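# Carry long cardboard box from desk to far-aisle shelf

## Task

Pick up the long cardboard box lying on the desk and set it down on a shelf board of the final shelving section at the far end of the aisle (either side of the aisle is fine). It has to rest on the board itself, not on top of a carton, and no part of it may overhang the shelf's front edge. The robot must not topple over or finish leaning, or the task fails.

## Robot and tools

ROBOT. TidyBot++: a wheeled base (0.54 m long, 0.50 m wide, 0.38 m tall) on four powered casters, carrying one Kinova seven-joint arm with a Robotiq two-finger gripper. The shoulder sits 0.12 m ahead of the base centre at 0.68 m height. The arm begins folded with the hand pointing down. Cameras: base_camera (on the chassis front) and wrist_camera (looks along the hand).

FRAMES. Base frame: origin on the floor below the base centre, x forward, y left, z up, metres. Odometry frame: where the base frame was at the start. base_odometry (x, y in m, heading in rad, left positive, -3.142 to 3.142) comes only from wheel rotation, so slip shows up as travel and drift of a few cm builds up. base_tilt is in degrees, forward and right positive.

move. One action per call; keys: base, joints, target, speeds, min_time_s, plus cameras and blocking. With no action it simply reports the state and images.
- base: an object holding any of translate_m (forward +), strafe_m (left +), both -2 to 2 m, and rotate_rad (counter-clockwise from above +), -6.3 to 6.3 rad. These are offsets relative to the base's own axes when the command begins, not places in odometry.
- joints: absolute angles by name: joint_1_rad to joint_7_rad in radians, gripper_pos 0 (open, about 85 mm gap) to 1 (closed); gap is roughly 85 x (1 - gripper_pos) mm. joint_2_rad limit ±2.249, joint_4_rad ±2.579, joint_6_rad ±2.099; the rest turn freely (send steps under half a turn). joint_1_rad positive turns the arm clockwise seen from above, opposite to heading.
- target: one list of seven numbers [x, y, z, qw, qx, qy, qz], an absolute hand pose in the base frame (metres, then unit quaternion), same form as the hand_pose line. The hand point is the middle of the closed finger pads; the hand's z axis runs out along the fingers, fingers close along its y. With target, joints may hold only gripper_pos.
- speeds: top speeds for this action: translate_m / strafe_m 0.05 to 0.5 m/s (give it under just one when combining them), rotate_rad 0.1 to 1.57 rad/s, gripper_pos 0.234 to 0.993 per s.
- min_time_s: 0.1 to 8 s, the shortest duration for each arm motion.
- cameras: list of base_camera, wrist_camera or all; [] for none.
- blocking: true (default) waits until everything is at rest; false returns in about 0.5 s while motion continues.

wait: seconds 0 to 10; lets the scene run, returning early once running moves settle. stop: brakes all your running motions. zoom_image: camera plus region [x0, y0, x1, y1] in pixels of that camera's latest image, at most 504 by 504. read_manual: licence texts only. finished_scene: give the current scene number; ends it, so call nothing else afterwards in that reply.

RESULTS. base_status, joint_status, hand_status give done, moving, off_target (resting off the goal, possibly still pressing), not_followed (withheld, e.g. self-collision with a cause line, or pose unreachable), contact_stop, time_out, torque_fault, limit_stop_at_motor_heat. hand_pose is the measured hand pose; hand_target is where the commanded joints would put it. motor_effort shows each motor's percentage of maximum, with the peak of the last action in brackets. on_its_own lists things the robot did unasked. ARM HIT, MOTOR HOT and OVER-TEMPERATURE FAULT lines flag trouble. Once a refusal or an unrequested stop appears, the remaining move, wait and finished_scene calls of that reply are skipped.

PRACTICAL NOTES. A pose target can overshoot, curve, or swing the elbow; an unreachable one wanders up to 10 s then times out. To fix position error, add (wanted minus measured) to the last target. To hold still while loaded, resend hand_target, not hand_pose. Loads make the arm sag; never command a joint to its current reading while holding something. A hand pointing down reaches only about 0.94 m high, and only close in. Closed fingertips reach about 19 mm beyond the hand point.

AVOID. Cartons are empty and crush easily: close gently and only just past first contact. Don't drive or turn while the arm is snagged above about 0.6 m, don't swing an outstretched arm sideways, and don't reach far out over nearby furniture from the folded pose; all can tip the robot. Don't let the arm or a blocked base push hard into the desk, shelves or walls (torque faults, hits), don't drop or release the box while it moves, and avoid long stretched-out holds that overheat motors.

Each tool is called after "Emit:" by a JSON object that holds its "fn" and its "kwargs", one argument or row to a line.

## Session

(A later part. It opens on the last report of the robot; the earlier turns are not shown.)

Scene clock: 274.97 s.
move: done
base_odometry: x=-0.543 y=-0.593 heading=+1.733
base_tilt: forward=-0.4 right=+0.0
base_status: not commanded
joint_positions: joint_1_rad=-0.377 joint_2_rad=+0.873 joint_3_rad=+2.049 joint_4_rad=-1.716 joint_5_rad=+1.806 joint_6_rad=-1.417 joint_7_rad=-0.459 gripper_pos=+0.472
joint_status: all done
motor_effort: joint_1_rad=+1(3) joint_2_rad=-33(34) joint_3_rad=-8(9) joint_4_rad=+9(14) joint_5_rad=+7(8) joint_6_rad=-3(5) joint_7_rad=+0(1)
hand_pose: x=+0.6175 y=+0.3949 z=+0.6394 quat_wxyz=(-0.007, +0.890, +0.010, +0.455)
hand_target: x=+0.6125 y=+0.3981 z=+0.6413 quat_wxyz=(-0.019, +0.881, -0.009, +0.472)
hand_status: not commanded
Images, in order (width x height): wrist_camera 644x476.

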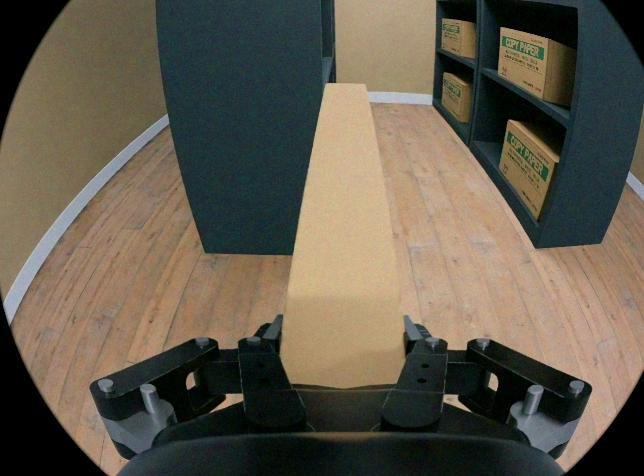

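Emit:
{"fn": "move", "kwargs": {
  "joints": {"joint_1_rad": 0.06},
  "min_time_s": 2,
  "cameras": []
}}

Emit:
{"fn": "move", "kwargs": {
  "base": {"translate_m": 1.2},
  "speeds": {"translate_m": 0.3},
  "cameras": ["all"]
}}

Scene clock: 280.87 s.
move: done
base_odometry: x=-0.543 y=-0.593 heading=+1.733
base_tilt: forward=-0.5 right=+0.1
base_status: not commanded
joint_positions: joint_1_rad=+0.056 joint_2_rad=+0.873 joint_3_rad=+2.045 joint_4_rad=-1.717 joint_5_rad=+1.807 joint_6_rad=-1.422 joint_7_rad=-0.460 gripper_pos=+0.472
joint_status: all done
motor_effort: joint_1_rad=+1(3) joint_2_rad=-33(33) joint_3_rad=-8(9) joint_4_rad=+9(10) joint_5_rad=+7(8) joint_6_rad=-3(4) joint_7_rad=+0(0)
hand_pose: x=+0.7365 y=+0.1494 z=+0.6404 quat_wxyz=(+0.091, +0.871, -0.182, +0.446)
hand_target: x=+0.7361 y=+0.1457 z=+0.6413 quat_wxyz=(+0.086, +0.858, -0.204, +0.464)
hand_status: not commanded

Scene clock: 285.83 s.
move: done
base_odometry: x=-0.737 y=+0.592 heading=+1.733
base_tilt: forward=-0.4 right=+0.0
base_status: done
joint_positions: joint_1_rad=+0.056 joint_2_rad=+0.878 joint_3_rad=+2.045 joint_4_rad=-1.720 joint_5_rad=+1.812 joint_6_rad=-1.422 joint_7_rad=-0.460 gripper_pos=+0.472
joint_status: not commanded
motor_effort: joint_1_rad=+1(4) joint_2_rad=-33(35) joint_3_rad=-8(9) joint_4_rad=+9(10) joint_5_rad=+7(8) joint_6_rad=-3(4) joint_7_rad=+0(0)
hand_pose: x=+0.7363 y=+0.1498 z=+0.6374 quat_wxyz=(+0.092, +0.872, -0.179, +0.446)
hand_target: x=+0.7361 y=+0.1457 z=+0.6413 quat_wxyz=(+0.086, +0.858, -0.204, +0.464)
hand_status: not commanded
pictures: base_camera, wrist_camera
Images, in order (width x height): base_camera 644x364, wrist_camera 644x476.

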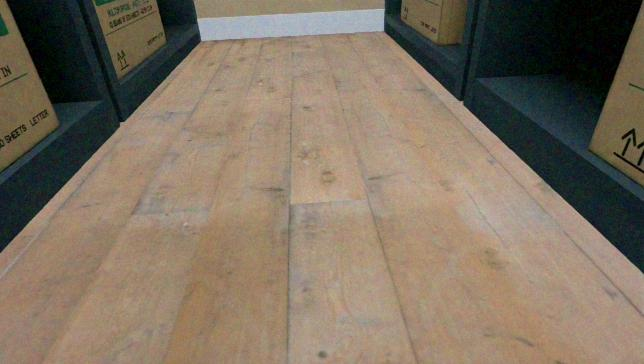

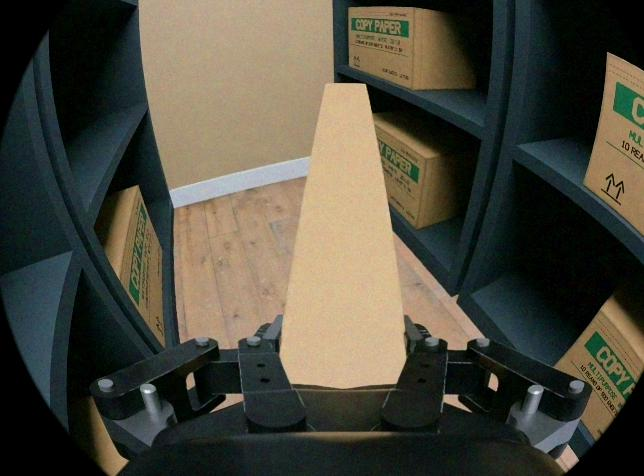

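Emit:
{"fn": "move", "kwargs": {
  "base": {"translate_m": 0.7, "strafe_m": -0.02},
  "speeds": {"translate_m": 0.25},
  "cameras": ["all"]
}}

Scene clock: 291.10 s.
move: done
base_odometry: x=-0.831 y=+1.286 heading=+1.734
base_tilt: forward=-0.5 right=+0.1
base_status: done
joint_positions: joint_1_rad=+0.056 joint_2_rad=+0.880 joint_3_rad=+2.045 joint_4_rad=-1.722 joint_5_rad=+1.813 joint_6_rad=-1.422 joint_7_rad=-0.460 gripper_pos=+0.472
joint_status: not commanded
motor_effort: joint_1_rad=+1(2) joint_2_rad=-33(35) joint_3_rad=-8(9) joint_4_rad=+9(10) joint_5_rad=+8(8) joint_6_rad=-2(4) joint_7_rad=+0(0)
hand_pose: x=+0.7360 y=+0.1501 z=+0.6363 quat_wxyz=(+0.092, +0.873, -0.178, +0.445)
hand_target: x=+0.7361 y=+0.1457 z=+0.6413 quat_wxyz=(+0.086, +0.858, -0.204, +0.464)
hand_status: not commanded
pictures: base_camera, wrist_camera
Images, in order (width x height): base_camera 644x364, wrist_camera 644x476.

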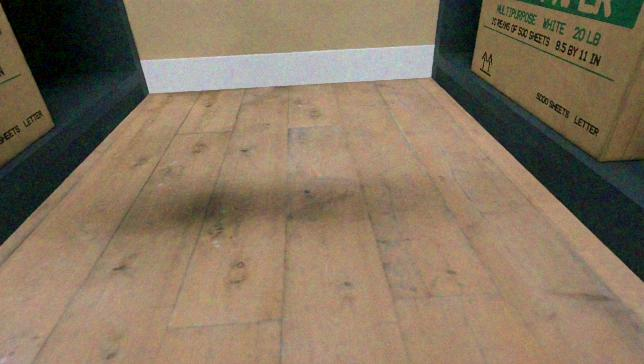

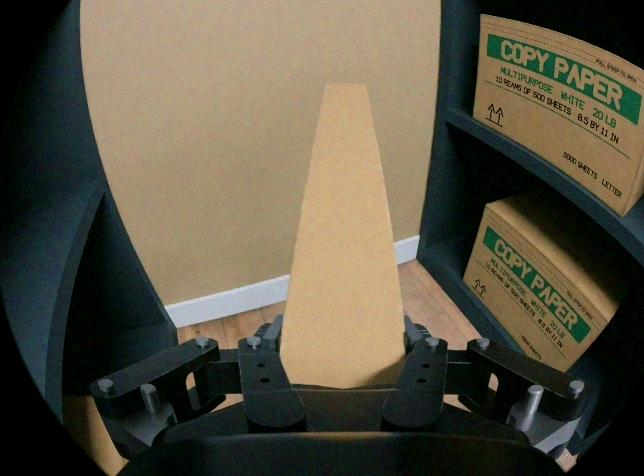

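Emit:
{"fn": "move", "kwargs": {
  "base": {"translate_m": 0.2},
  "speeds": {"translate_m": 0.15},
  "cameras": ["all"]
}}

Scene clock: 295.70 s.
move: done
base_odometry: x=-0.863 y=+1.483 heading=+1.734
base_tilt: forward=-0.4 right=+0.0
base_status: done
joint_positions: joint_1_rad=+0.056 joint_2_rad=+0.881 joint_3_rad=+2.044 joint_4_rad=-1.723 joint_5_rad=+1.814 joint_6_rad=-1.422 joint_7_rad=-0.460 gripper_pos=+0.472
joint_status: not commanded
motor_effort: joint_1_rad=+1(3) joint_2_rad=-33(35) joint_3_rad=-8(9) joint_4_rad=+9(10) joint_5_rad=+7(8) joint_6_rad=-3(4) joint_7_rad=+0(0)
hand_pose: x=+0.7358 y=+0.1502 z=+0.6357 quat_wxyz=(+0.092, +0.873, -0.177, +0.445)
hand_target: x=+0.7361 y=+0.1457 z=+0.6413 quat_wxyz=(+0.086, +0.858, -0.204, +0.464)
hand_status: not commanded
pictures: base_camera, wrist_camera
Images, in order (width x height): base_camera 644x364, wrist_camera 644x476.

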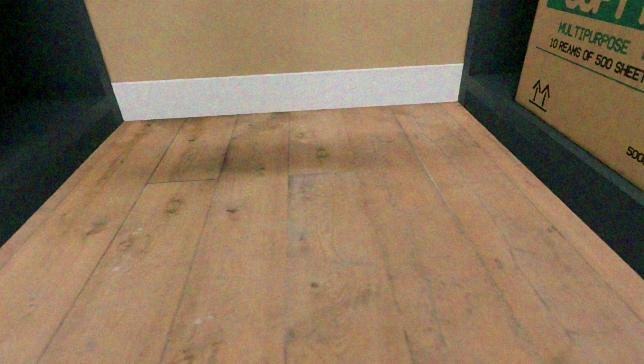

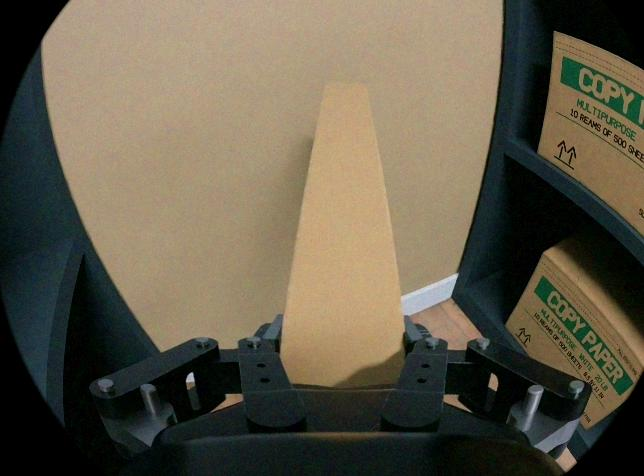

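Emit:
{"fn": "move", "kwargs": {
  "joints": {"joint_1_rad": -0.15},
  "min_time_s": 2,
  "cameras": ["wrist_camera"]
}}

Scene clock: 298.97 s.
move: done
base_odometry: x=-0.863 y=+1.483 heading=+1.734
base_tilt: forward=-0.4 right=+0.0
base_status: not commanded
joint_positions: joint_1_rad=-0.140 joint_2_rad=+0.881 joint_3_rad=+2.044 joint_4_rad=-1.723 joint_5_rad=+1.814 joint_6_rad=-1.422 joint_7_rad=-0.460 gripper_pos=+0.472
joint_status: all done
motor_effort: joint_1_rad=+1(3) joint_2_rad=-33(34) joint_3_rad=-9(9) joint_4_rad=+9(9) joint_5_rad=+7(8) joint_6_rad=-2(4) joint_7_rad=+0(0)
hand_pose: x=+0.6946 y=+0.2677 z=+0.6357 quat_wxyz=(+0.048, +0.886, -0.091, +0.452)
hand_target: x=+0.6922 y=+0.2711 z=+0.6413 quat_wxyz=(+0.037, +0.874, -0.113, +0.471)
hand_status: not commanded
Images, in order (width x height): wrist_camera 644x476.

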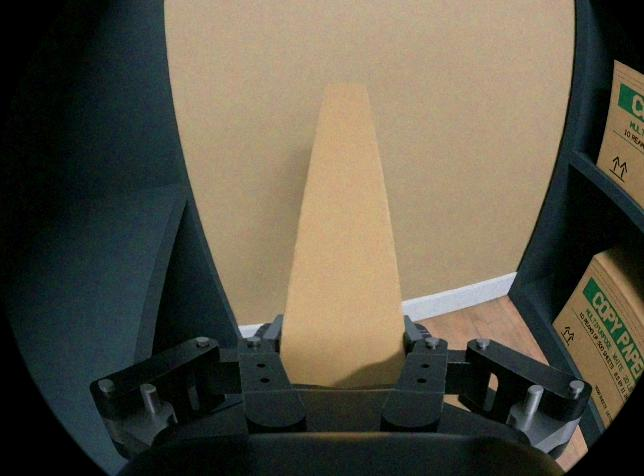

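Emit:
{"fn": "move", "kwargs": {
  "base": {"translate_m": 0.05},
  "speeds": {"translate_m": 0.1},
  "cameras": []
}}

Emit:
{"fn": "move", "kwargs": {
  "joints": {"joint_1_rad": -0.3},
  "min_time_s": 2,
  "cameras": ["all"]
}}

Scene clock: 302.80 s.
move: done
base_odometry: x=-0.872 y=+1.533 heading=+1.734
base_tilt: forward=-0.3 right=+0.0
base_status: done
joint_positions: joint_1_rad=-0.142 joint_2_rad=+0.882 joint_3_rad=+2.044 joint_4_rad=-1.724 joint_5_rad=+1.814 joint_6_rad=-1.422 joint_7_rad=-0.460 gripper_pos=+0.472
joint_status: not commanded
motor_effort: joint_1_rad=+1(2) joint_2_rad=-33(35) joint_3_rad=-8(9) joint_4_rad=+9(10) joint_5_rad=+7(8) joint_6_rad=-3(3) joint_7_rad=+0(0)
hand_pose: x=+0.6938 y=+0.2692 z=+0.6352 quat_wxyz=(+0.047, +0.887, -0.090, +0.451)
hand_target: x=+0.6922 y=+0.2711 z=+0.6413 quat_wxyz=(+0.037, +0.874, -0.113, +0.471)
hand_status: not commanded

Scene clock: 305.10 s.
move: done
base_odometry: x=-0.872 y=+1.533 heading=+1.734
base_tilt: forward=-0.4 right=+0.0
base_status: not commanded
joint_positions: joint_1_rad=-0.288 joint_2_rad=+0.882 joint_3_rad=+2.044 joint_4_rad=-1.724 joint_5_rad=+1.814 joint_6_rad=-1.422 joint_7_rad=-0.460 gripper_pos=+0.472
joint_status: all done
motor_effort: joint_1_rad=+1(3) joint_2_rad=-33(34) joint_3_rad=-8(9) joint_4_rad=+9(9) joint_5_rad=+7(8) joint_6_rad=-3(4) joint_7_rad=+0(0)
hand_pose: x=+0.6486 y=+0.3499 z=+0.6352 quat_wxyz=(+0.014, +0.891, -0.025, +0.454)
hand_target: x=+0.6452 y=+0.3537 z=+0.6413 quat_wxyz=(+0.001, +0.880, -0.047, +0.472)
hand_status: not commanded
pictures: base_camera, wrist_camera
Images, in order (width x height): base_camera 644x364, wrist_camera 644x476.

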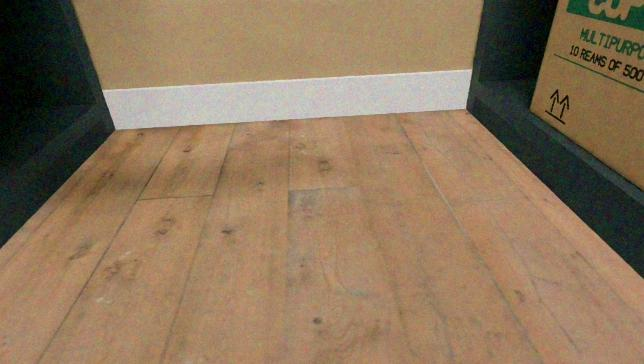

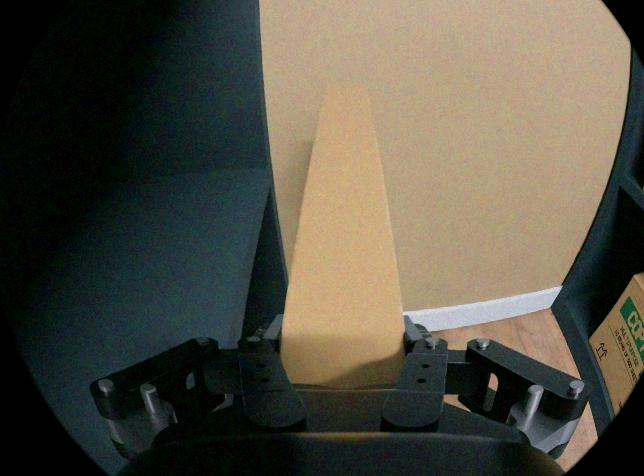

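Emit:
{"fn": "move", "kwargs": {
  "joints": {"joint_1_rad": -0.387},
  "min_time_s": 2,
  "cameras": ["wrist_camera"]
}}

Emit:
{"fn": "move", "kwargs": {
  "base": {"strafe_m": 0.08},
  "speeds": {"strafe_m": 0.1},
  "cameras": ["all"]
}}

Scene clock: 309.30 s.
move: done
base_odometry: x=-0.872 y=+1.533 heading=+1.734
base_tilt: forward=-0.5 right=-0.1
base_status: not commanded
joint_positions: joint_1_rad=-0.373 joint_2_rad=+0.882 joint_3_rad=+2.044 joint_4_rad=-1.724 joint_5_rad=+1.814 joint_6_rad=-1.422 joint_7_rad=-0.460 gripper_pos=+0.472
joint_status: all done
motor_effort: joint_1_rad=+1(2) joint_2_rad=-33(34) joint_3_rad=-8(9) joint_4_rad=+9(9) joint_5_rad=+7(8) joint_6_rad=-3(3) joint_7_rad=+0(0)
hand_pose: x=+0.6170 y=+0.3936 z=+0.6352 quat_wxyz=(-0.005, +0.891, +0.013, +0.454)
hand_target: x=+0.6125 y=+0.3981 z=+0.6413 quat_wxyz=(-0.019, +0.881, -0.009, +0.472)
hand_status: not commanded
Images, in order (width x height): wrist_camera 644x476.

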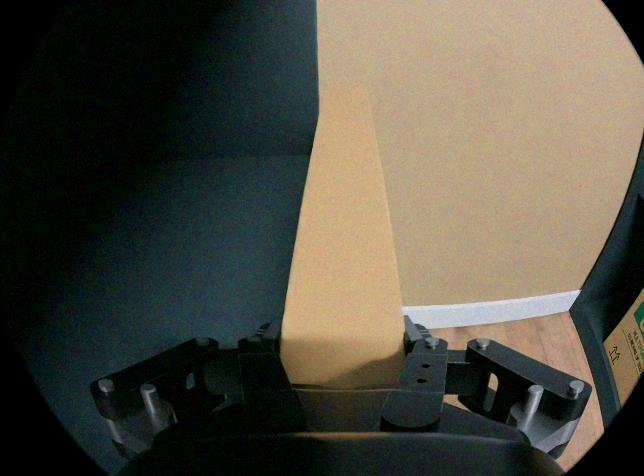

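Scene clock: 310.67 s.
move: done
base_odometry: x=-0.951 y=+1.520 heading=+1.734
base_tilt: forward=-0.4 right=+0.0
base_status: done
joint_positions: joint_1_rad=-0.382 joint_2_rad=+0.882 joint_3_rad=+2.044 joint_4_rad=-1.724 joint_5_rad=+1.815 joint_6_rad=-1.423 joint_7_rad=-0.460 gripper_pos=+0.472
joint_status: not commanded
motor_effort: joint_1_rad=+1(3) joint_2_rad=-33(34) joint_3_rad=-7(9) joint_4_rad=+9(9) joint_5_rad=+7(8) joint_6_rad=-3(4) joint_7_rad=+0(0)
hand_pose: x=+0.6137 y=+0.3977 z=+0.6353 quat_wxyz=(-0.007, +0.891, +0.017, +0.454)
hand_target: x=+0.6125 y=+0.3981 z=+0.6413 quat_wxyz=(-0.019, +0.881, -0.009, +0.472)
hand_status: not commanded
pictures: base_camera, wrist_camera
Images, in order (width x height): base_camera 644x364, wrist_camera 644x476.

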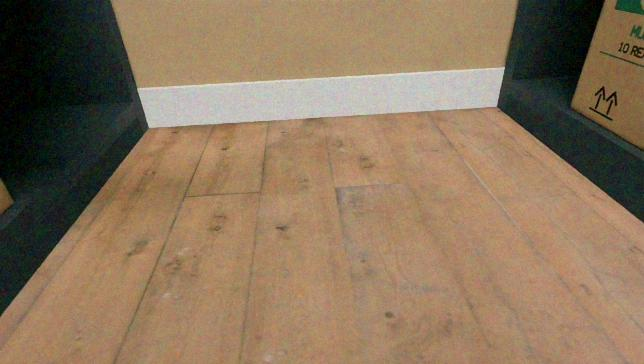

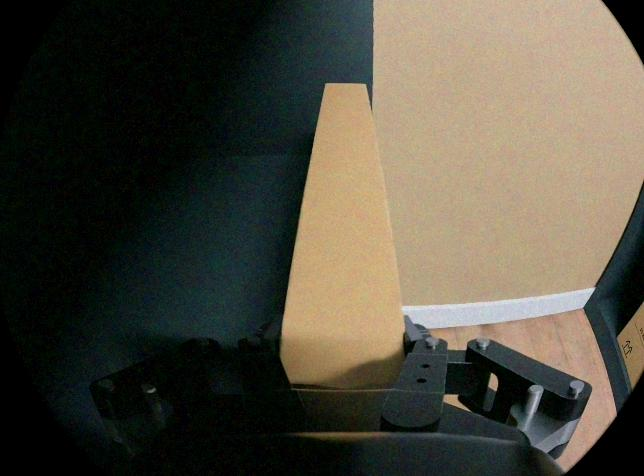

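Emit:
{"fn": "move", "kwargs": {
  "joints": {"joint_1_rad": -0.392, "joint_2_rad": 0.94, "joint_3_rad": 1.996, "joint_4_rad": -1.756, "joint_5_rad": 1.909, "joint_6_rad": -1.537, "joint_7_rad": -0.628},
  "min_time_s": 3,
  "cameras": ["wrist_camera"]
}}

Scene clock: 320.47 s.
move: done
base_odometry: x=-0.951 y=+1.520 heading=+1.734
base_tilt: forward=-0.5 right=+0.0
base_status: not commanded
joint_positions: joint_1_rad=-0.382 joint_2_rad=+0.911 joint_3_rad=+2.028 joint_4_rad=-1.732 joint_5_rad=+1.854 joint_6_rad=-1.473 joint_7_rad=-0.548 gripper_pos=+0.472
joint_status: all done
motor_effort: joint_1_rad=+1(2) joint_2_rad=-34(34) joint_3_rad=-8(10) joint_4_rad=+9(10) joint_5_rad=+7(8) joint_6_rad=-2(4) joint_7_rad=+0(1)
hand_pose: x=+0.6166 y=+0.3939 z=+0.6324 quat_wxyz=(-0.016, +0.885, -0.018, +0.464)
hand_target: x=+0.6104 y=+0.3985 z=+0.6350 quat_wxyz=(-0.032, +0.876, -0.037, +0.480)
hand_status: not commanded
Images, in order (width x height): wrist_camera 644x476.

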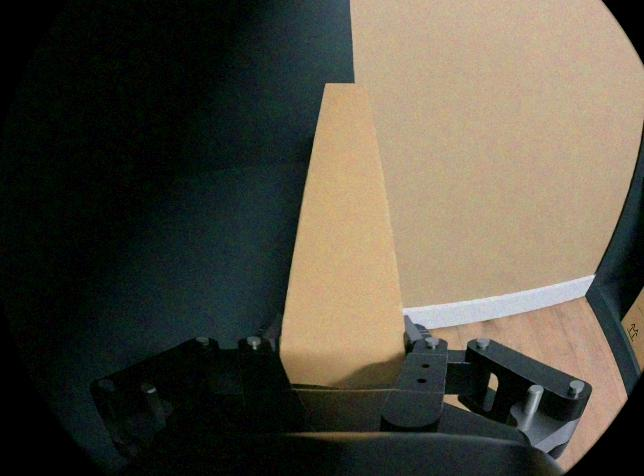

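Emit:
{"fn": "move", "kwargs": {
  "joints": {"joint_2_rad": 1.0},
  "min_time_s": 2,
  "cameras": ["wrist_camera"]
}}

Emit:
{"fn": "move", "kwargs": {
  "joints": {"joint_2_rad": 1.04},
  "min_time_s": 2,
  "cameras": ["wrist_camera"]
}}

Scene clock: 324.00 s.
move: done
base_odometry: x=-0.951 y=+1.520 heading=+1.734
base_tilt: forward=-0.4 right=+0.1
base_status: not commanded
joint_positions: joint_1_rad=-0.382 joint_2_rad=+0.972 joint_3_rad=+2.028 joint_4_rad=-1.732 joint_5_rad=+1.855 joint_6_rad=-1.474 joint_7_rad=-0.548 gripper_pos=+0.472
joint_status: all done
motor_effort: joint_1_rad=+0(2) joint_2_rad=-34(35) joint_3_rad=-8(9) joint_4_rad=+7(9) joint_5_rad=+7(8) joint_6_rad=-3(4) joint_7_rad=+0(0)
hand_pose: x=+0.6125 y=+0.3925 z=+0.5956 quat_wxyz=(-0.006, +0.898, -0.013, +0.440)
hand_target: x=+0.6068 y=+0.3970 z=+0.5988 quat_wxyz=(-0.021, +0.889, -0.033, +0.456)
hand_status: not commanded
Images, in order (width x height): wrist_camera 644x476.

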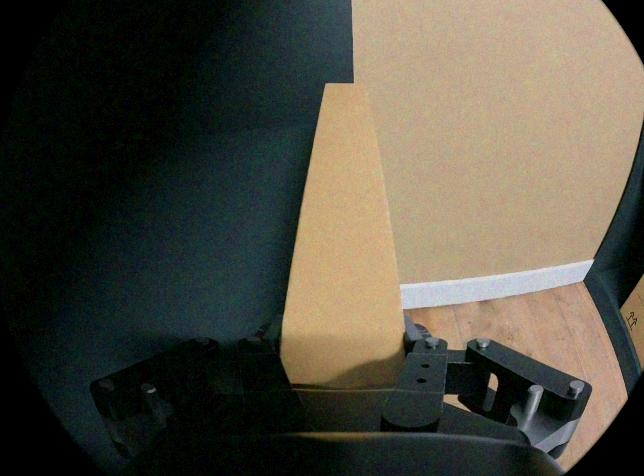

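Scene clock: 326.30 s.
move: done
base_odometry: x=-0.951 y=+1.520 heading=+1.734
base_tilt: forward=-0.4 right=+0.1
base_status: not commanded
joint_positions: joint_1_rad=-0.382 joint_2_rad=+1.011 joint_3_rad=+2.028 joint_4_rad=-1.733 joint_5_rad=+1.856 joint_6_rad=-1.474 joint_7_rad=-0.548 gripper_pos=+0.472
joint_status: all done
motor_effort: joint_1_rad=+1(2) joint_2_rad=-34(35) joint_3_rad=-9(9) joint_4_rad=+7(8) joint_5_rad=+7(7) joint_6_rad=-3(4) joint_7_rad=+0(0)
hand_pose: x=+0.6092 y=+0.3911 z=+0.5726 quat_wxyz=(+0.001, +0.906, -0.010, +0.424)
hand_target: x=+0.6033 y=+0.3956 z=+0.5747 quat_wxyz=(-0.014, +0.897, -0.029, +0.440)
hand_status: not commanded
Images, in order (width x height): wrist_camera 644x476.

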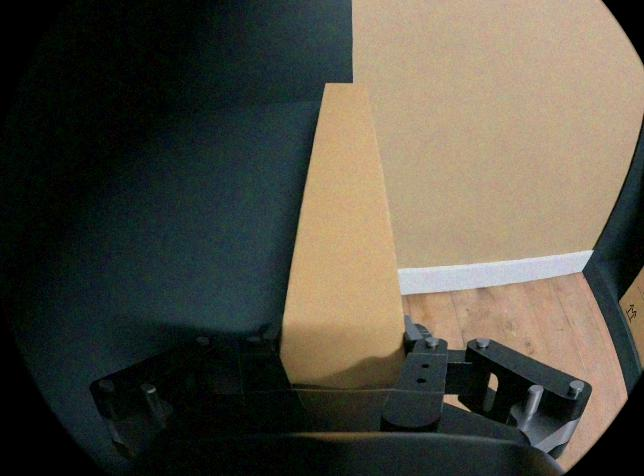

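Emit:
{"fn": "move", "kwargs": {
  "joints": {"joint_2_rad": 1.055},
  "min_time_s": 1,
  "cameras": []
}}

Emit:
{"fn": "move", "kwargs": {
  "joints": {"joint_2_rad": 1.07},
  "min_time_s": 1,
  "cameras": ["wrist_camera"]
}}

Scene clock: 328.37 s.
move: done
base_odometry: x=-0.951 y=+1.520 heading=+1.734
base_tilt: forward=-0.5 right=-0.1
base_status: not commanded
joint_positions: joint_1_rad=-0.382 joint_2_rad=+1.018 joint_3_rad=+2.027 joint_4_rad=-1.733 joint_5_rad=+1.862 joint_6_rad=-1.478 joint_7_rad=-0.548 gripper_pos=+0.472
joint_status: all done
motor_effort: joint_1_rad=+1(2) joint_2_rad=-33(35) joint_3_rad=-9(9) joint_4_rad=+7(7) joint_5_rad=+5(7) joint_6_rad=-2(4) joint_7_rad=+0(0)
hand_pose: x=+0.6100 y=+0.3908 z=+0.5702 quat_wxyz=(+0.002, +0.905, -0.009, +0.425)
hand_target: x=+0.6017 y=+0.3949 z=+0.5658 quat_wxyz=(-0.011, +0.900, -0.028, +0.434)
hand_status: not commanded

Scene clock: 329.67 s.
move: done
base_odometry: x=-0.951 y=+1.520 heading=+1.734
base_tilt: forward=-0.5 right=+0.0
base_status: not commanded
joint_positions: joint_1_rad=-0.382 joint_2_rad=+1.022 joint_3_rad=+2.023 joint_4_rad=-1.733 joint_5_rad=+1.867 joint_6_rad=-1.485 joint_7_rad=-0.548 gripper_pos=+0.472
joint_status: all done
motor_effort: joint_1_rad=+0(2) joint_2_rad=-31(34) joint_3_rad=-8(9) joint_4_rad=+7(7) joint_5_rad=+5(6) joint_6_rad=-2(3) joint_7_rad=+0(0)
hand_pose: x=+0.6100 y=+0.3909 z=+0.5699 quat_wxyz=(+0.003, +0.905, -0.009, +0.425)
hand_target: x=+0.6001 y=+0.3942 z=+0.5568 quat_wxyz=(-0.008, +0.903, -0.027, +0.428)
hand_status: not commanded
Images, in order (width x height): wrist_camera 644x476.

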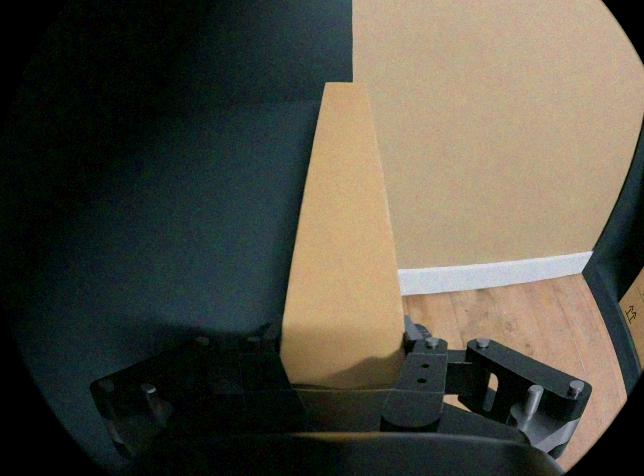

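Emit:
{"fn": "move", "kwargs": {
  "joints": {"gripper_pos": 0.38},
  "speeds": {"gripper_pos": 0.234},
  "cameras": ["wrist_camera"]
}}

Emit:
{"fn": "move", "kwargs": {
  "joints": {"gripper_pos": 0.2},
  "speeds": {"gripper_pos": 0.234},
  "cameras": ["wrist_camera"]
}}

Scene clock: 331.83 s.
move: done
base_odometry: x=-0.951 y=+1.520 heading=+1.734
base_tilt: forward=-0.5 right=+0.0
base_status: not commanded
joint_positions: joint_1_rad=-0.382 joint_2_rad=+1.025 joint_3_rad=+2.022 joint_4_rad=-1.733 joint_5_rad=+1.869 joint_6_rad=-1.485 joint_7_rad=-0.548 gripper_pos=+0.379
joint_status: all done
motor_effort: joint_1_rad=+0(2) joint_2_rad=-32(32) joint_3_rad=-8(9) joint_4_rad=+6(6) joint_5_rad=+5(5) joint_6_rad=-2(3) joint_7_rad=+0(0)
hand_pose: x=+0.6096 y=+0.3915 z=+0.5688 quat_wxyz=(+0.002, +0.905, -0.008, +0.425)
hand_target: x=+0.6001 y=+0.3942 z=+0.5568 quat_wxyz=(-0.008, +0.903, -0.027, +0.428)
hand_status: not commanded
Images, in order (width x height): wrist_camera 644x476.

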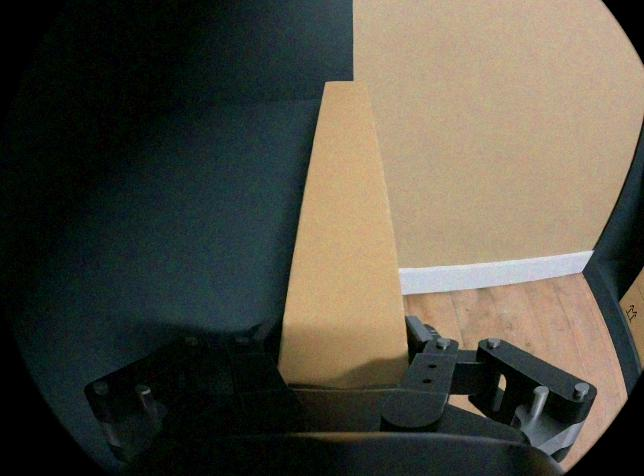

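Scene clock: 333.17 s.
move: done
base_odometry: x=-0.951 y=+1.520 heading=+1.734
base_tilt: forward=-0.5 right=+0.0
base_status: not commanded
joint_positions: joint_1_rad=-0.382 joint_2_rad=+1.035 joint_3_rad=+2.022 joint_4_rad=-1.733 joint_5_rad=+1.869 joint_6_rad=-1.486 joint_7_rad=-0.549 gripper_pos=+0.199
joint_status: all done
motor_effort: joint_1_rad=+0(2) joint_2_rad=-32(34) joint_3_rad=-9(9) joint_4_rad=+6(7) joint_5_rad=+6(6) joint_6_rad=-2(4) joint_7_rad=+0(0)
hand_pose: x=+0.6086 y=+0.3910 z=+0.5633 quat_wxyz=(+0.004, +0.907, -0.008, +0.421)
hand_target: x=+0.6001 y=+0.3942 z=+0.5568 quat_wxyz=(-0.008, +0.903, -0.027, +0.428)
hand_status: not commanded
Images, in order (width x height): wrist_camera 644x476.

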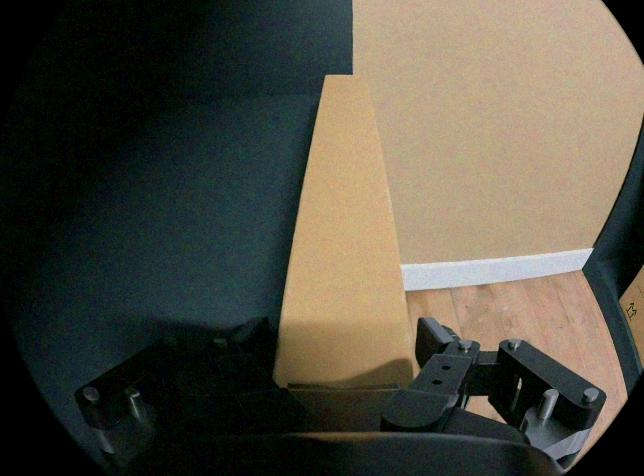

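Emit:
{"fn": "move", "kwargs": {
  "joints": {"gripper_pos": 0.0},
  "speeds": {"gripper_pos": 0.4},
  "cameras": []
}}

Emit:
{"fn": "move", "kwargs": {
  "joints": {"joint_2_rad": 0.92},
  "min_time_s": 3,
  "cameras": ["wrist_camera"]
}}

Scene clock: 335.53 s.
move: done
base_odometry: x=-0.951 y=+1.520 heading=+1.734
base_tilt: forward=-0.4 right=+0.1
base_status: not commanded
joint_positions: joint_1_rad=-0.382 joint_2_rad=+1.039 joint_3_rad=+2.022 joint_4_rad=-1.733 joint_5_rad=+1.869 joint_6_rad=-1.486 joint_7_rad=-0.549 gripper_pos=+0.000
joint_status: all done
motor_effort: joint_1_rad=+1(2) joint_2_rad=-34(34) joint_3_rad=-9(10) joint_4_rad=+7(7) joint_5_rad=+6(7) joint_6_rad=-4(4) joint_7_rad=+0(0)
hand_pose: x=+0.6081 y=+0.3908 z=+0.5607 quat_wxyz=(+0.005, +0.908, -0.007, +0.419)
hand_target: x=+0.6001 y=+0.3942 z=+0.5568 quat_wxyz=(-0.008, +0.903, -0.027, +0.428)
hand_status: not commanded

Scene clock: 338.83 s.
move: done
base_odometry: x=-0.951 y=+1.520 heading=+1.734
base_tilt: forward=-0.5 right=+0.1
base_status: not commanded
joint_positions: joint_1_rad=-0.382 joint_2_rad=+0.960 joint_3_rad=+2.022 joint_4_rad=-1.733 joint_5_rad=+1.869 joint_6_rad=-1.486 joint_7_rad=-0.549 gripper_pos=+0.000
joint_status: all done
motor_effort: joint_1_rad=+1(2) joint_2_rad=-34(35) joint_3_rad=-8(10) joint_4_rad=+7(8) joint_5_rad=+7(7) joint_6_rad=-3(4) joint_7_rad=+0(0)
hand_pose: x=+0.6152 y=+0.3937 z=+0.6085 quat_wxyz=(-0.009, +0.892, -0.014, +0.452)
hand_target: x=+0.6111 y=+0.3988 z=+0.6472 quat_wxyz=(-0.036, +0.871, -0.039, +0.488)
hand_status: not commanded
Images, in order (width x height): wrist_camera 644x476.

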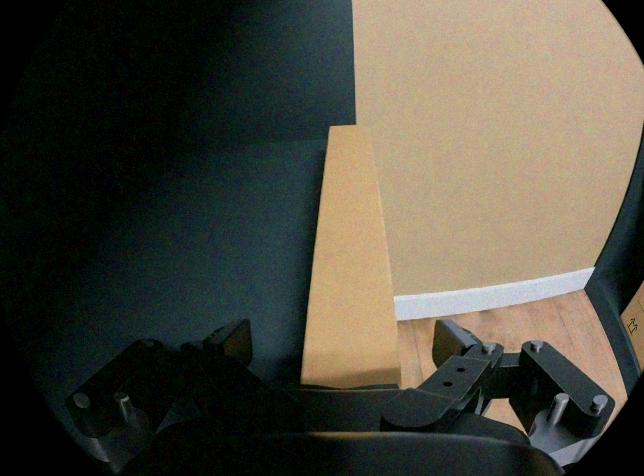

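Emit:
{"fn": "move", "kwargs": {
  "joints": {"joint_2_rad": 0.84},
  "min_time_s": 2,
  "cameras": ["wrist_camera"]
}}

Emit:
{"fn": "move", "kwargs": {
  "base": {"strafe_m": -0.12},
  "speeds": {"strafe_m": 0.1},
  "cameras": ["all"]
}}

Scene clock: 341.97 s.
move: done
base_odometry: x=-0.951 y=+1.520 heading=+1.734
base_tilt: forward=-0.5 right=+0.1
base_status: not commanded
joint_positions: joint_1_rad=-0.382 joint_2_rad=+0.879 joint_3_rad=+2.022 joint_4_rad=-1.733 joint_5_rad=+1.869 joint_6_rad=-1.486 joint_7_rad=-0.549 gripper_pos=+0.000
joint_status: all done
motor_effort: joint_1_rad=+0(2) joint_2_rad=-33(34) joint_3_rad=-8(9) joint_4_rad=+8(9) joint_5_rad=+7(8) joint_6_rad=-3(4) joint_7_rad=+0(0)
hand_pose: x=+0.6189 y=+0.3951 z=+0.6574 quat_wxyz=(-0.023, +0.874, -0.020, +0.485)
hand_target: x=+0.6119 y=+0.3991 z=+0.6958 quat_wxyz=(-0.051, +0.852, -0.045, +0.520)
hand_status: not commanded
Images, in order (width x height): wrist_camera 644x476.

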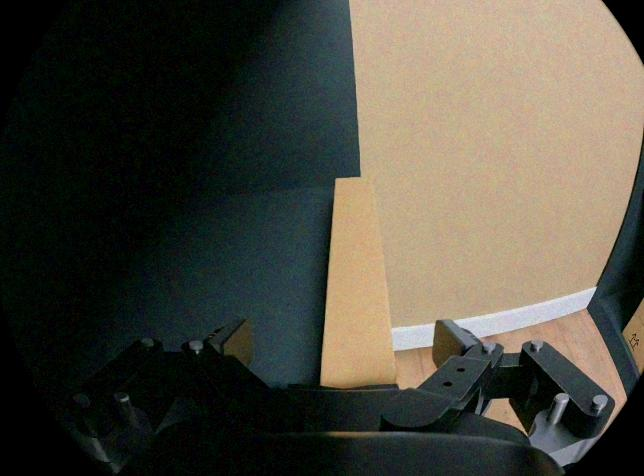

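Scene clock: 343.73 s.
move: done
base_odometry: x=-0.832 y=+1.540 heading=+1.734
base_tilt: forward=-0.5 right=+0.0
base_status: done
joint_positions: joint_1_rad=-0.388 joint_2_rad=+0.877 joint_3_rad=+2.022 joint_4_rad=-1.734 joint_5_rad=+1.869 joint_6_rad=-1.486 joint_7_rad=-0.549 gripper_pos=+0.000
joint_status: not commanded
motor_effort: joint_1_rad=+0(3) joint_2_rad=-32(35) joint_3_rad=-8(9) joint_4_rad=+8(9) joint_5_rad=+7(8) joint_6_rad=-3(4) joint_7_rad=+0(0)
hand_pose: x=+0.6163 y=+0.3982 z=+0.6588 quat_wxyz=(-0.025, +0.874, -0.017, +0.486)
hand_target: x=+0.6119 y=+0.3991 z=+0.6958 quat_wxyz=(-0.051, +0.852, -0.045, +0.520)
hand_status: not commanded
pictures: base_camera, wrist_camera
Images, in order (width x height): base_camera 644x364, wrist_camera 644x476.

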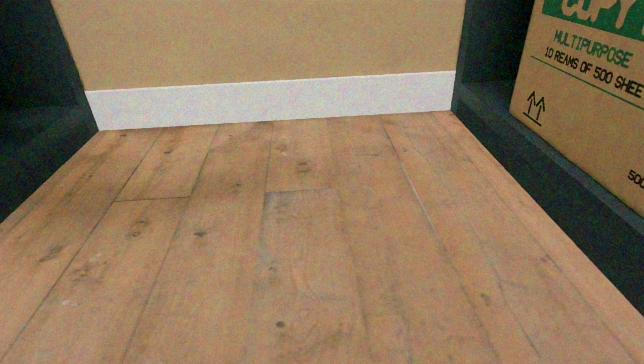

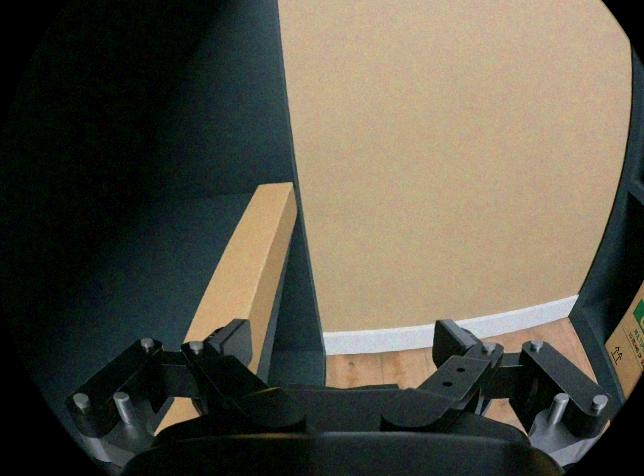

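Emit:
{"fn": "zoom_image", "kwargs": {
  "camera": "wrist_camera",
  "region": [140, 150, 360, 410]
}}

Scaled by 1.938.

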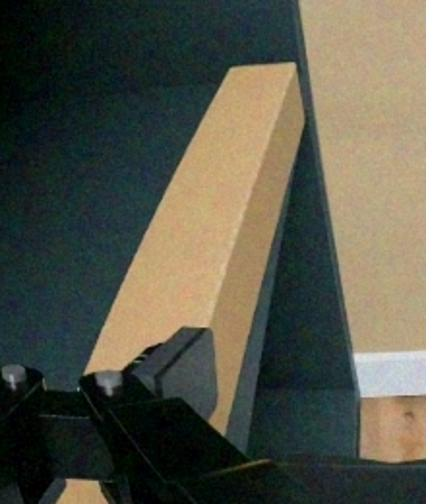

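Emit:
{"fn": "move", "kwargs": {
  "joints": {"joint_1_rad": 0.06},
  "min_time_s": 1.5,
  "cameras": ["wrist_camera"]
}}

Emit:
{"fn": "move", "kwargs": {
  "joints": {"joint_1_rad": -0.02, "joint_2_rad": 0.35, "joint_3_rad": 2.6, "joint_4_rad": -1.7, "joint_5_rad": 0.95, "joint_6_rad": -1.0, "joint_7_rad": 0.45},
  "min_time_s": 3,
  "cameras": ["wrist_camera"]
}}

Emit:
{"fn": "move", "kwargs": {
  "joints": {"joint_1_rad": 0.0, "joint_2_rad": -0.3, "joint_3_rad": 3.1, "joint_4_rad": -2.1, "joint_5_rad": 0.0, "joint_6_rad": 0.0, "joint_7_rad": 1.56},
  "min_time_s": 3,
  "cameras": ["wrist_camera"]
}}

Scene clock: 347.93 s.
move: done
base_odometry: x=-0.832 y=+1.540 heading=+1.734
base_tilt: forward=-0.5 right=+0.0
base_status: not commanded
joint_positions: joint_1_rad=+0.057 joint_2_rad=+0.877 joint_3_rad=+2.019 joint_4_rad=-1.734 joint_5_rad=+1.869 joint_6_rad=-1.486 joint_7_rad=-0.549 gripper_pos=+0.000
joint_status: all done
motor_effort: joint_1_rad=+1(4) joint_2_rad=-33(33) joint_3_rad=-8(9) joint_4_rad=+8(9) joint_5_rad=+7(8) joint_6_rad=-3(4) joint_7_rad=+0(0)
hand_pose: x=+0.7390 y=+0.1463 z=+0.6592 quat_wxyz=(+0.082, +0.849, -0.210, +0.479)
hand_target: x=+0.7367 y=+0.1438 z=+0.6958 quat_wxyz=(+0.067, +0.820, -0.235, +0.518)
hand_status: not commanded
Images, in order (width x height): wrist_camera 644x476.

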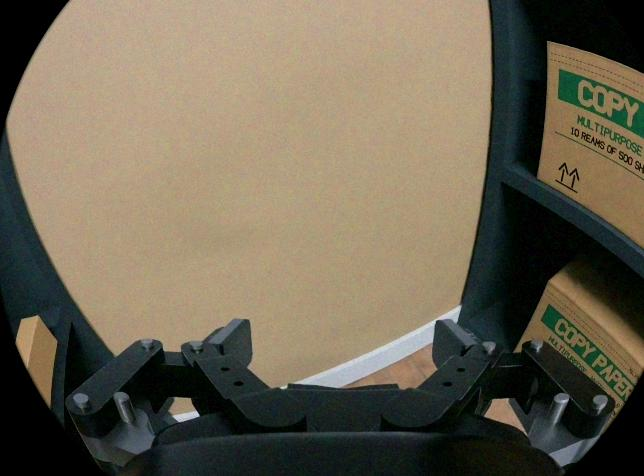

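Scene clock: 351.57 s.
move: done
base_odometry: x=-0.832 y=+1.540 heading=+1.734
base_tilt: forward=-0.4 right=+0.1
base_status: not commanded
joint_positions: joint_1_rad=-0.004 joint_2_rad=+0.381 joint_3_rad=+2.580 joint_4_rad=-1.717 joint_5_rad=+1.010 joint_6_rad=-1.059 joint_7_rad=+0.369 gripper_pos=+0.000
joint_status: all done
motor_effort: joint_1_rad=+1(2) joint_2_rad=-27(34) joint_3_rad=-1(8) joint_4_rad=+13(13) joint_5_rad=+5(8) joint_6_rad=+1(5) joint_7_rad=+0(1)
hand_pose: x=+0.6501 y=+0.0416 z=+0.6944 quat_wxyz=(+0.188, +0.937, -0.086, +0.282)
hand_target: x=+0.6551 y=+0.0640 z=+0.7063 quat_wxyz=(+0.158, +0.942, -0.061, +0.291)
hand_status: not commanded
Images, in order (width x height): wrist_camera 644x476.

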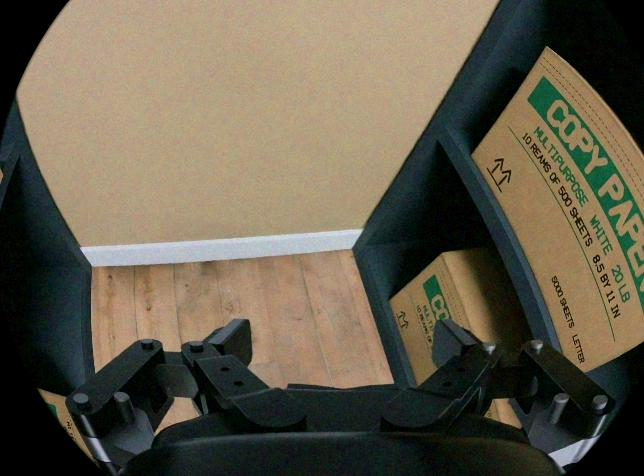

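Scene clock: 355.20 s.
move: done
base_odometry: x=-0.832 y=+1.540 heading=+1.734
base_tilt: forward=-0.4 right=+0.0
base_status: not commanded
joint_positions: joint_1_rad=-0.004 joint_2_rad=-0.283 joint_3_rad=+3.081 joint_4_rad=-2.067 joint_5_rad=+0.052 joint_6_rad=-0.069 joint_7_rad=+1.479 gripper_pos=+0.000
joint_status: all done
motor_effort: joint_1_rad=+1(3) joint_2_rad=-11(28) joint_3_rad=+1(3) joint_4_rad=+18(18) joint_5_rad=+0(6) joint_6_rad=+9(10) joint_7_rad=+0(1)
hand_pose: x=+0.6059 y=+0.0350 z=+0.9324 quat_wxyz=(-0.022, +0.799, +0.013, +0.600)
hand_target: x=+0.6030 y=+0.0238 z=+0.9413 quat_wxyz=(-0.011, +0.783, +0.015, +0.621)
hand_status: not commanded
Images, in order (width x height): wrist_camera 644x476.

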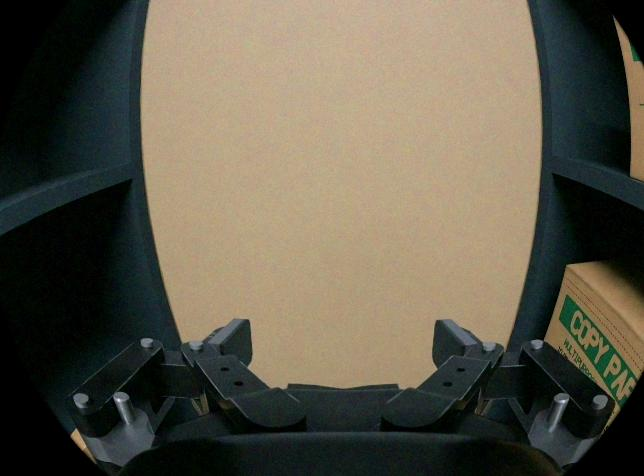

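Emit:
{"fn": "move", "kwargs": {
  "joints": {"joint_2_rad": -0.32, "joint_4_rad": -2.53, "joint_6_rad": 0.0},
  "cameras": []
}}

Emit:
{"fn": "move", "kwargs": {
  "joints": {"joint_1_rad": -1.0},
  "cameras": ["wrist_camera"]
}}

Scene clock: 357.60 s.
move: done
base_odometry: x=-0.832 y=+1.540 heading=+1.734
base_tilt: forward=-0.5 right=+0.2
base_status: not commanded
joint_positions: joint_1_rad=-0.004 joint_2_rad=-0.297 joint_3_rad=+3.081 joint_4_rad=-2.500 joint_5_rad=+0.051 joint_6_rad=-0.063 joint_7_rad=+1.480 gripper_pos=+0.000
joint_status: all done
motor_effort: joint_1_rad=+1(1) joint_2_rad=-7(12) joint_3_rad=+2(2) joint_4_rad=+15(17) joint_5_rad=+0(0) joint_6_rad=+6(10) joint_7_rad=+0(0)
hand_pose: x=+0.4872 y=+0.0236 z=+0.6989 quat_wxyz=(-0.012, +0.905, +0.013, +0.424)
hand_target: x=+0.4880 y=+0.0163 z=+0.7077 quat_wxyz=(-0.005, +0.893, +0.016, +0.449)
hand_status: not commanded

Scene clock: 359.90 s.
move: done
base_odometry: x=-0.832 y=+1.540 heading=+1.734
base_tilt: forward=-0.5 right=+0.1
base_status: not commanded
joint_positions: joint_1_rad=-0.985 joint_2_rad=-0.297 joint_3_rad=+3.082 joint_4_rad=-2.500 joint_5_rad=+0.051 joint_6_rad=-0.063 joint_7_rad=+1.480 gripper_pos=+0.000
joint_status: all done
motor_effort: joint_1_rad=+0(3) joint_2_rad=-8(8) joint_3_rad=+1(2) joint_4_rad=+15(15) joint_5_rad=+0(0) joint_6_rad=+7(8) joint_7_rad=+0(0)
hand_pose: x=+0.3044 y=+0.3190 z=+0.6989 quat_wxyz=(-0.210, +0.793, +0.438, +0.368)
hand_target: x=+0.3046 y=+0.3193 z=+0.7077 quat_wxyz=(-0.220, +0.776, +0.442, +0.391)
hand_status: not commanded
Images, in order (width x height): wrist_camera 644x476.

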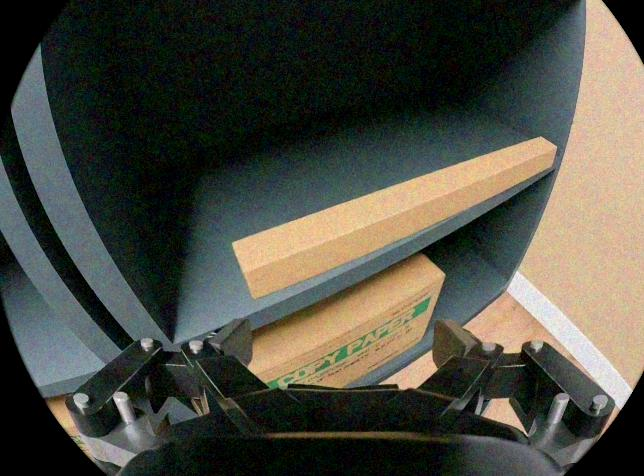

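Emit:
{"fn": "zoom_image", "kwargs": {
  "camera": "wrist_camera",
  "region": [180, 120, 580, 360]
}}

Emit:
{"fn": "zoom_image", "kwargs": {
  "camera": "wrist_camera",
  "region": [400, 110, 600, 250]
}}

Scaled by 1.260.

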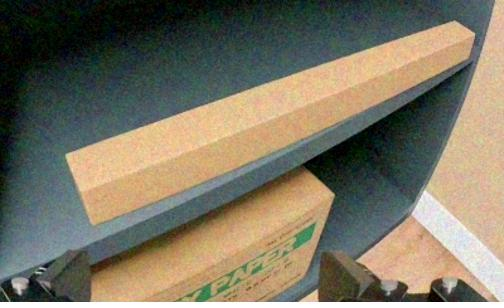

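Scaled by 2.520.

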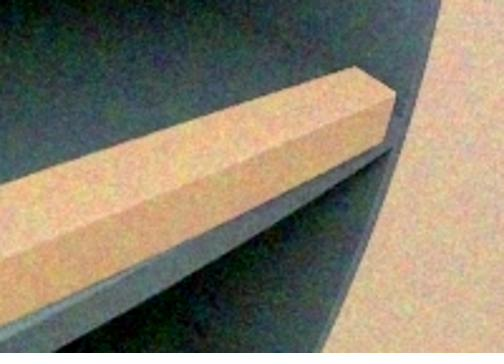

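Emit:
{"fn": "zoom_image", "kwargs": {
  "camera": "wrist_camera",
  "region": [220, 250, 340, 340]
}}

Emit:
{"fn": "zoom_image", "kwargs": {
  "camera": "wrist_camera",
  "region": [480, 120, 580, 200]
}}

Scaled by 4.200.

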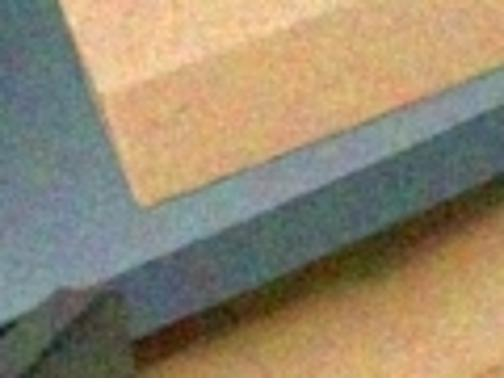

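Scaled by 5.040.

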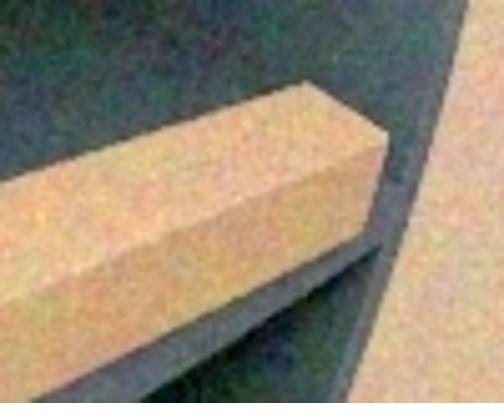

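Emit:
{"fn": "move", "kwargs": {
  "joints": {"joint_1_rad": 0.0},
  "cameras": []
}}

Emit:
{"fn": "move", "kwargs": {
  "joints": {"joint_1_rad": -0.02, "joint_2_rad": 0.35, "joint_3_rad": 2.6, "joint_4_rad": -1.7, "joint_5_rad": 0.95, "joint_6_rad": -1.0, "joint_7_rad": 0.45},
  "min_time_s": 3,
  "cameras": ["wrist_camera"]
}}

Emit:
{"fn": "move", "kwargs": {
  "joints": {"joint_1_rad": 0.06, "joint_2_rad": 0.84, "joint_3_rad": 1.996, "joint_4_rad": -1.756, "joint_5_rad": 1.909, "joint_6_rad": -1.537, "joint_7_rad": -0.628},
  "min_time_s": 3,
  "cameras": ["wrist_camera"]
}}

Emit:
{"fn": "move", "kwargs": {
  "joints": {"joint_1_rad": -0.392},
  "min_time_s": 2,
  "cameras": ["wrist_camera"]
}}

Scene clock: 387.33 s.
move: done
base_odometry: x=-0.832 y=+1.540 heading=+1.734
base_tilt: forward=-0.5 right=+0.1
base_status: not commanded
joint_positions: joint_1_rad=-0.015 joint_2_rad=-0.297 joint_3_rad=+3.083 joint_4_rad=-2.500 joint_5_rad=+0.051 joint_6_rad=-0.063 joint_7_rad=+1.480 gripper_pos=+0.000
joint_status: all done
motor_effort: joint_1_rad=+0(2) joint_2_rad=-8(8) joint_3_rad=+1(2) joint_4_rad=+14(15) joint_5_rad=+0(0) joint_6_rad=+8(8) joint_7_rad=+0(0)
hand_pose: x=+0.4870 y=+0.0268 z=+0.6989 quat_wxyz=(-0.014, +0.905, +0.017, +0.424)
hand_target: x=+0.4880 y=+0.0163 z=+0.7077 quat_wxyz=(-0.005, +0.893, +0.016, +0.449)
hand_status: not commanded

Scene clock: 390.97 s.
move: done
base_odometry: x=-0.832 y=+1.540 heading=+1.734
base_tilt: forward=-0.4 right=+0.0
base_status: not commanded
joint_positions: joint_1_rad=-0.015 joint_2_rad=+0.327 joint_3_rad=+2.623 joint_4_rad=-1.716 joint_5_rad=+0.897 joint_6_rad=-0.940 joint_7_rad=+0.531 gripper_pos=+0.000
joint_status: all done
motor_effort: joint_1_rad=+1(3) joint_2_rad=-26(27) joint_3_rad=-2(2) joint_4_rad=+14(16) joint_5_rad=+5(5) joint_6_rad=+2(9) joint_7_rad=+0(1)
hand_pose: x=+0.6528 y=+0.0696 z=+0.7047 quat_wxyz=(+0.140, +0.947, -0.037, +0.287)
hand_target: x=+0.6551 y=+0.0641 z=+0.7063 quat_wxyz=(+0.158, +0.942, -0.061, +0.291)
hand_status: not commanded
Images, in order (width x height): wrist_camera 644x476.

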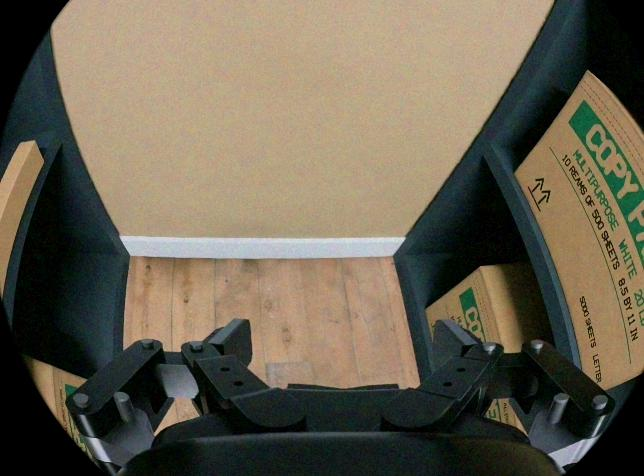

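Scene clock: 394.60 s.
move: done
base_odometry: x=-0.832 y=+1.540 heading=+1.734
base_tilt: forward=-0.5 right=+0.1
base_status: not commanded
joint_positions: joint_1_rad=+0.044 joint_2_rad=+0.812 joint_3_rad=+2.024 joint_4_rad=-1.730 joint_5_rad=+1.856 joint_6_rad=-1.474 joint_7_rad=-0.547 gripper_pos=+0.000
joint_status: all done
motor_effort: joint_1_rad=+0(2) joint_2_rad=-32(33) joint_3_rad=-8(8) joint_4_rad=+9(14) joint_5_rad=+7(8) joint_6_rad=-3(4) joint_7_rad=+0(1)
hand_pose: x=+0.7372 y=+0.1542 z=+0.6944 quat_wxyz=(+0.072, +0.837, -0.208, +0.501)
hand_target: x=+0.7367 y=+0.1438 z=+0.6958 quat_wxyz=(+0.067, +0.820, -0.235, +0.518)
hand_status: not commanded
Images, in order (width x height): wrist_camera 644x476.

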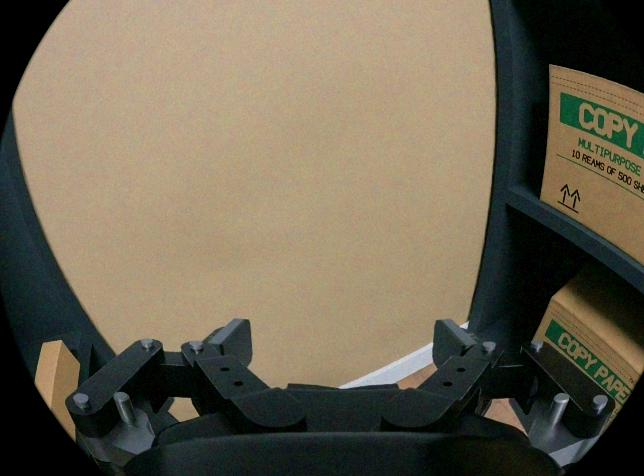

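Scene clock: 396.93 s.
move: done
base_odometry: x=-0.832 y=+1.540 heading=+1.734
base_tilt: forward=-0.4 right=+0.0
base_status: not commanded
joint_positions: joint_1_rad=-0.387 joint_2_rad=+0.812 joint_3_rad=+2.020 joint_4_rad=-1.731 joint_5_rad=+1.856 joint_6_rad=-1.479 joint_7_rad=-0.548 gripper_pos=+0.000
joint_status: all done
motor_effort: joint_1_rad=+1(3) joint_2_rad=-32(32) joint_3_rad=-8(9) joint_4_rad=+9(10) joint_5_rad=+7(8) joint_6_rad=-3(4) joint_7_rad=+0(0)
hand_pose: x=+0.6148 y=+0.3988 z=+0.6952 quat_wxyz=(-0.037, +0.862, -0.024, +0.505)
hand_target: x=+0.6119 y=+0.3991 z=+0.6958 quat_wxyz=(-0.051, +0.852, -0.045, +0.520)
hand_status: not commanded
Images, in order (width x height): wrist_camera 644x476.

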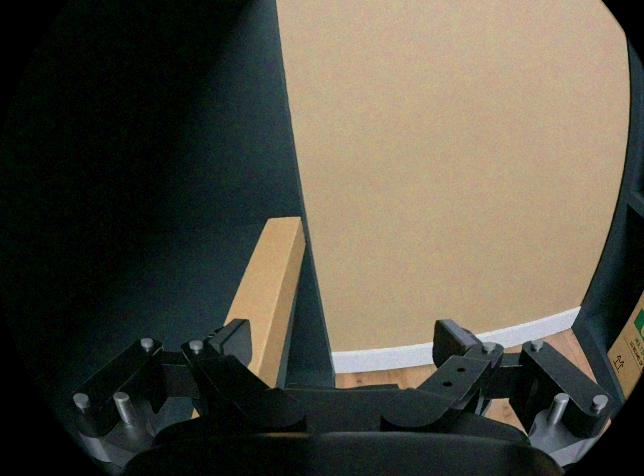

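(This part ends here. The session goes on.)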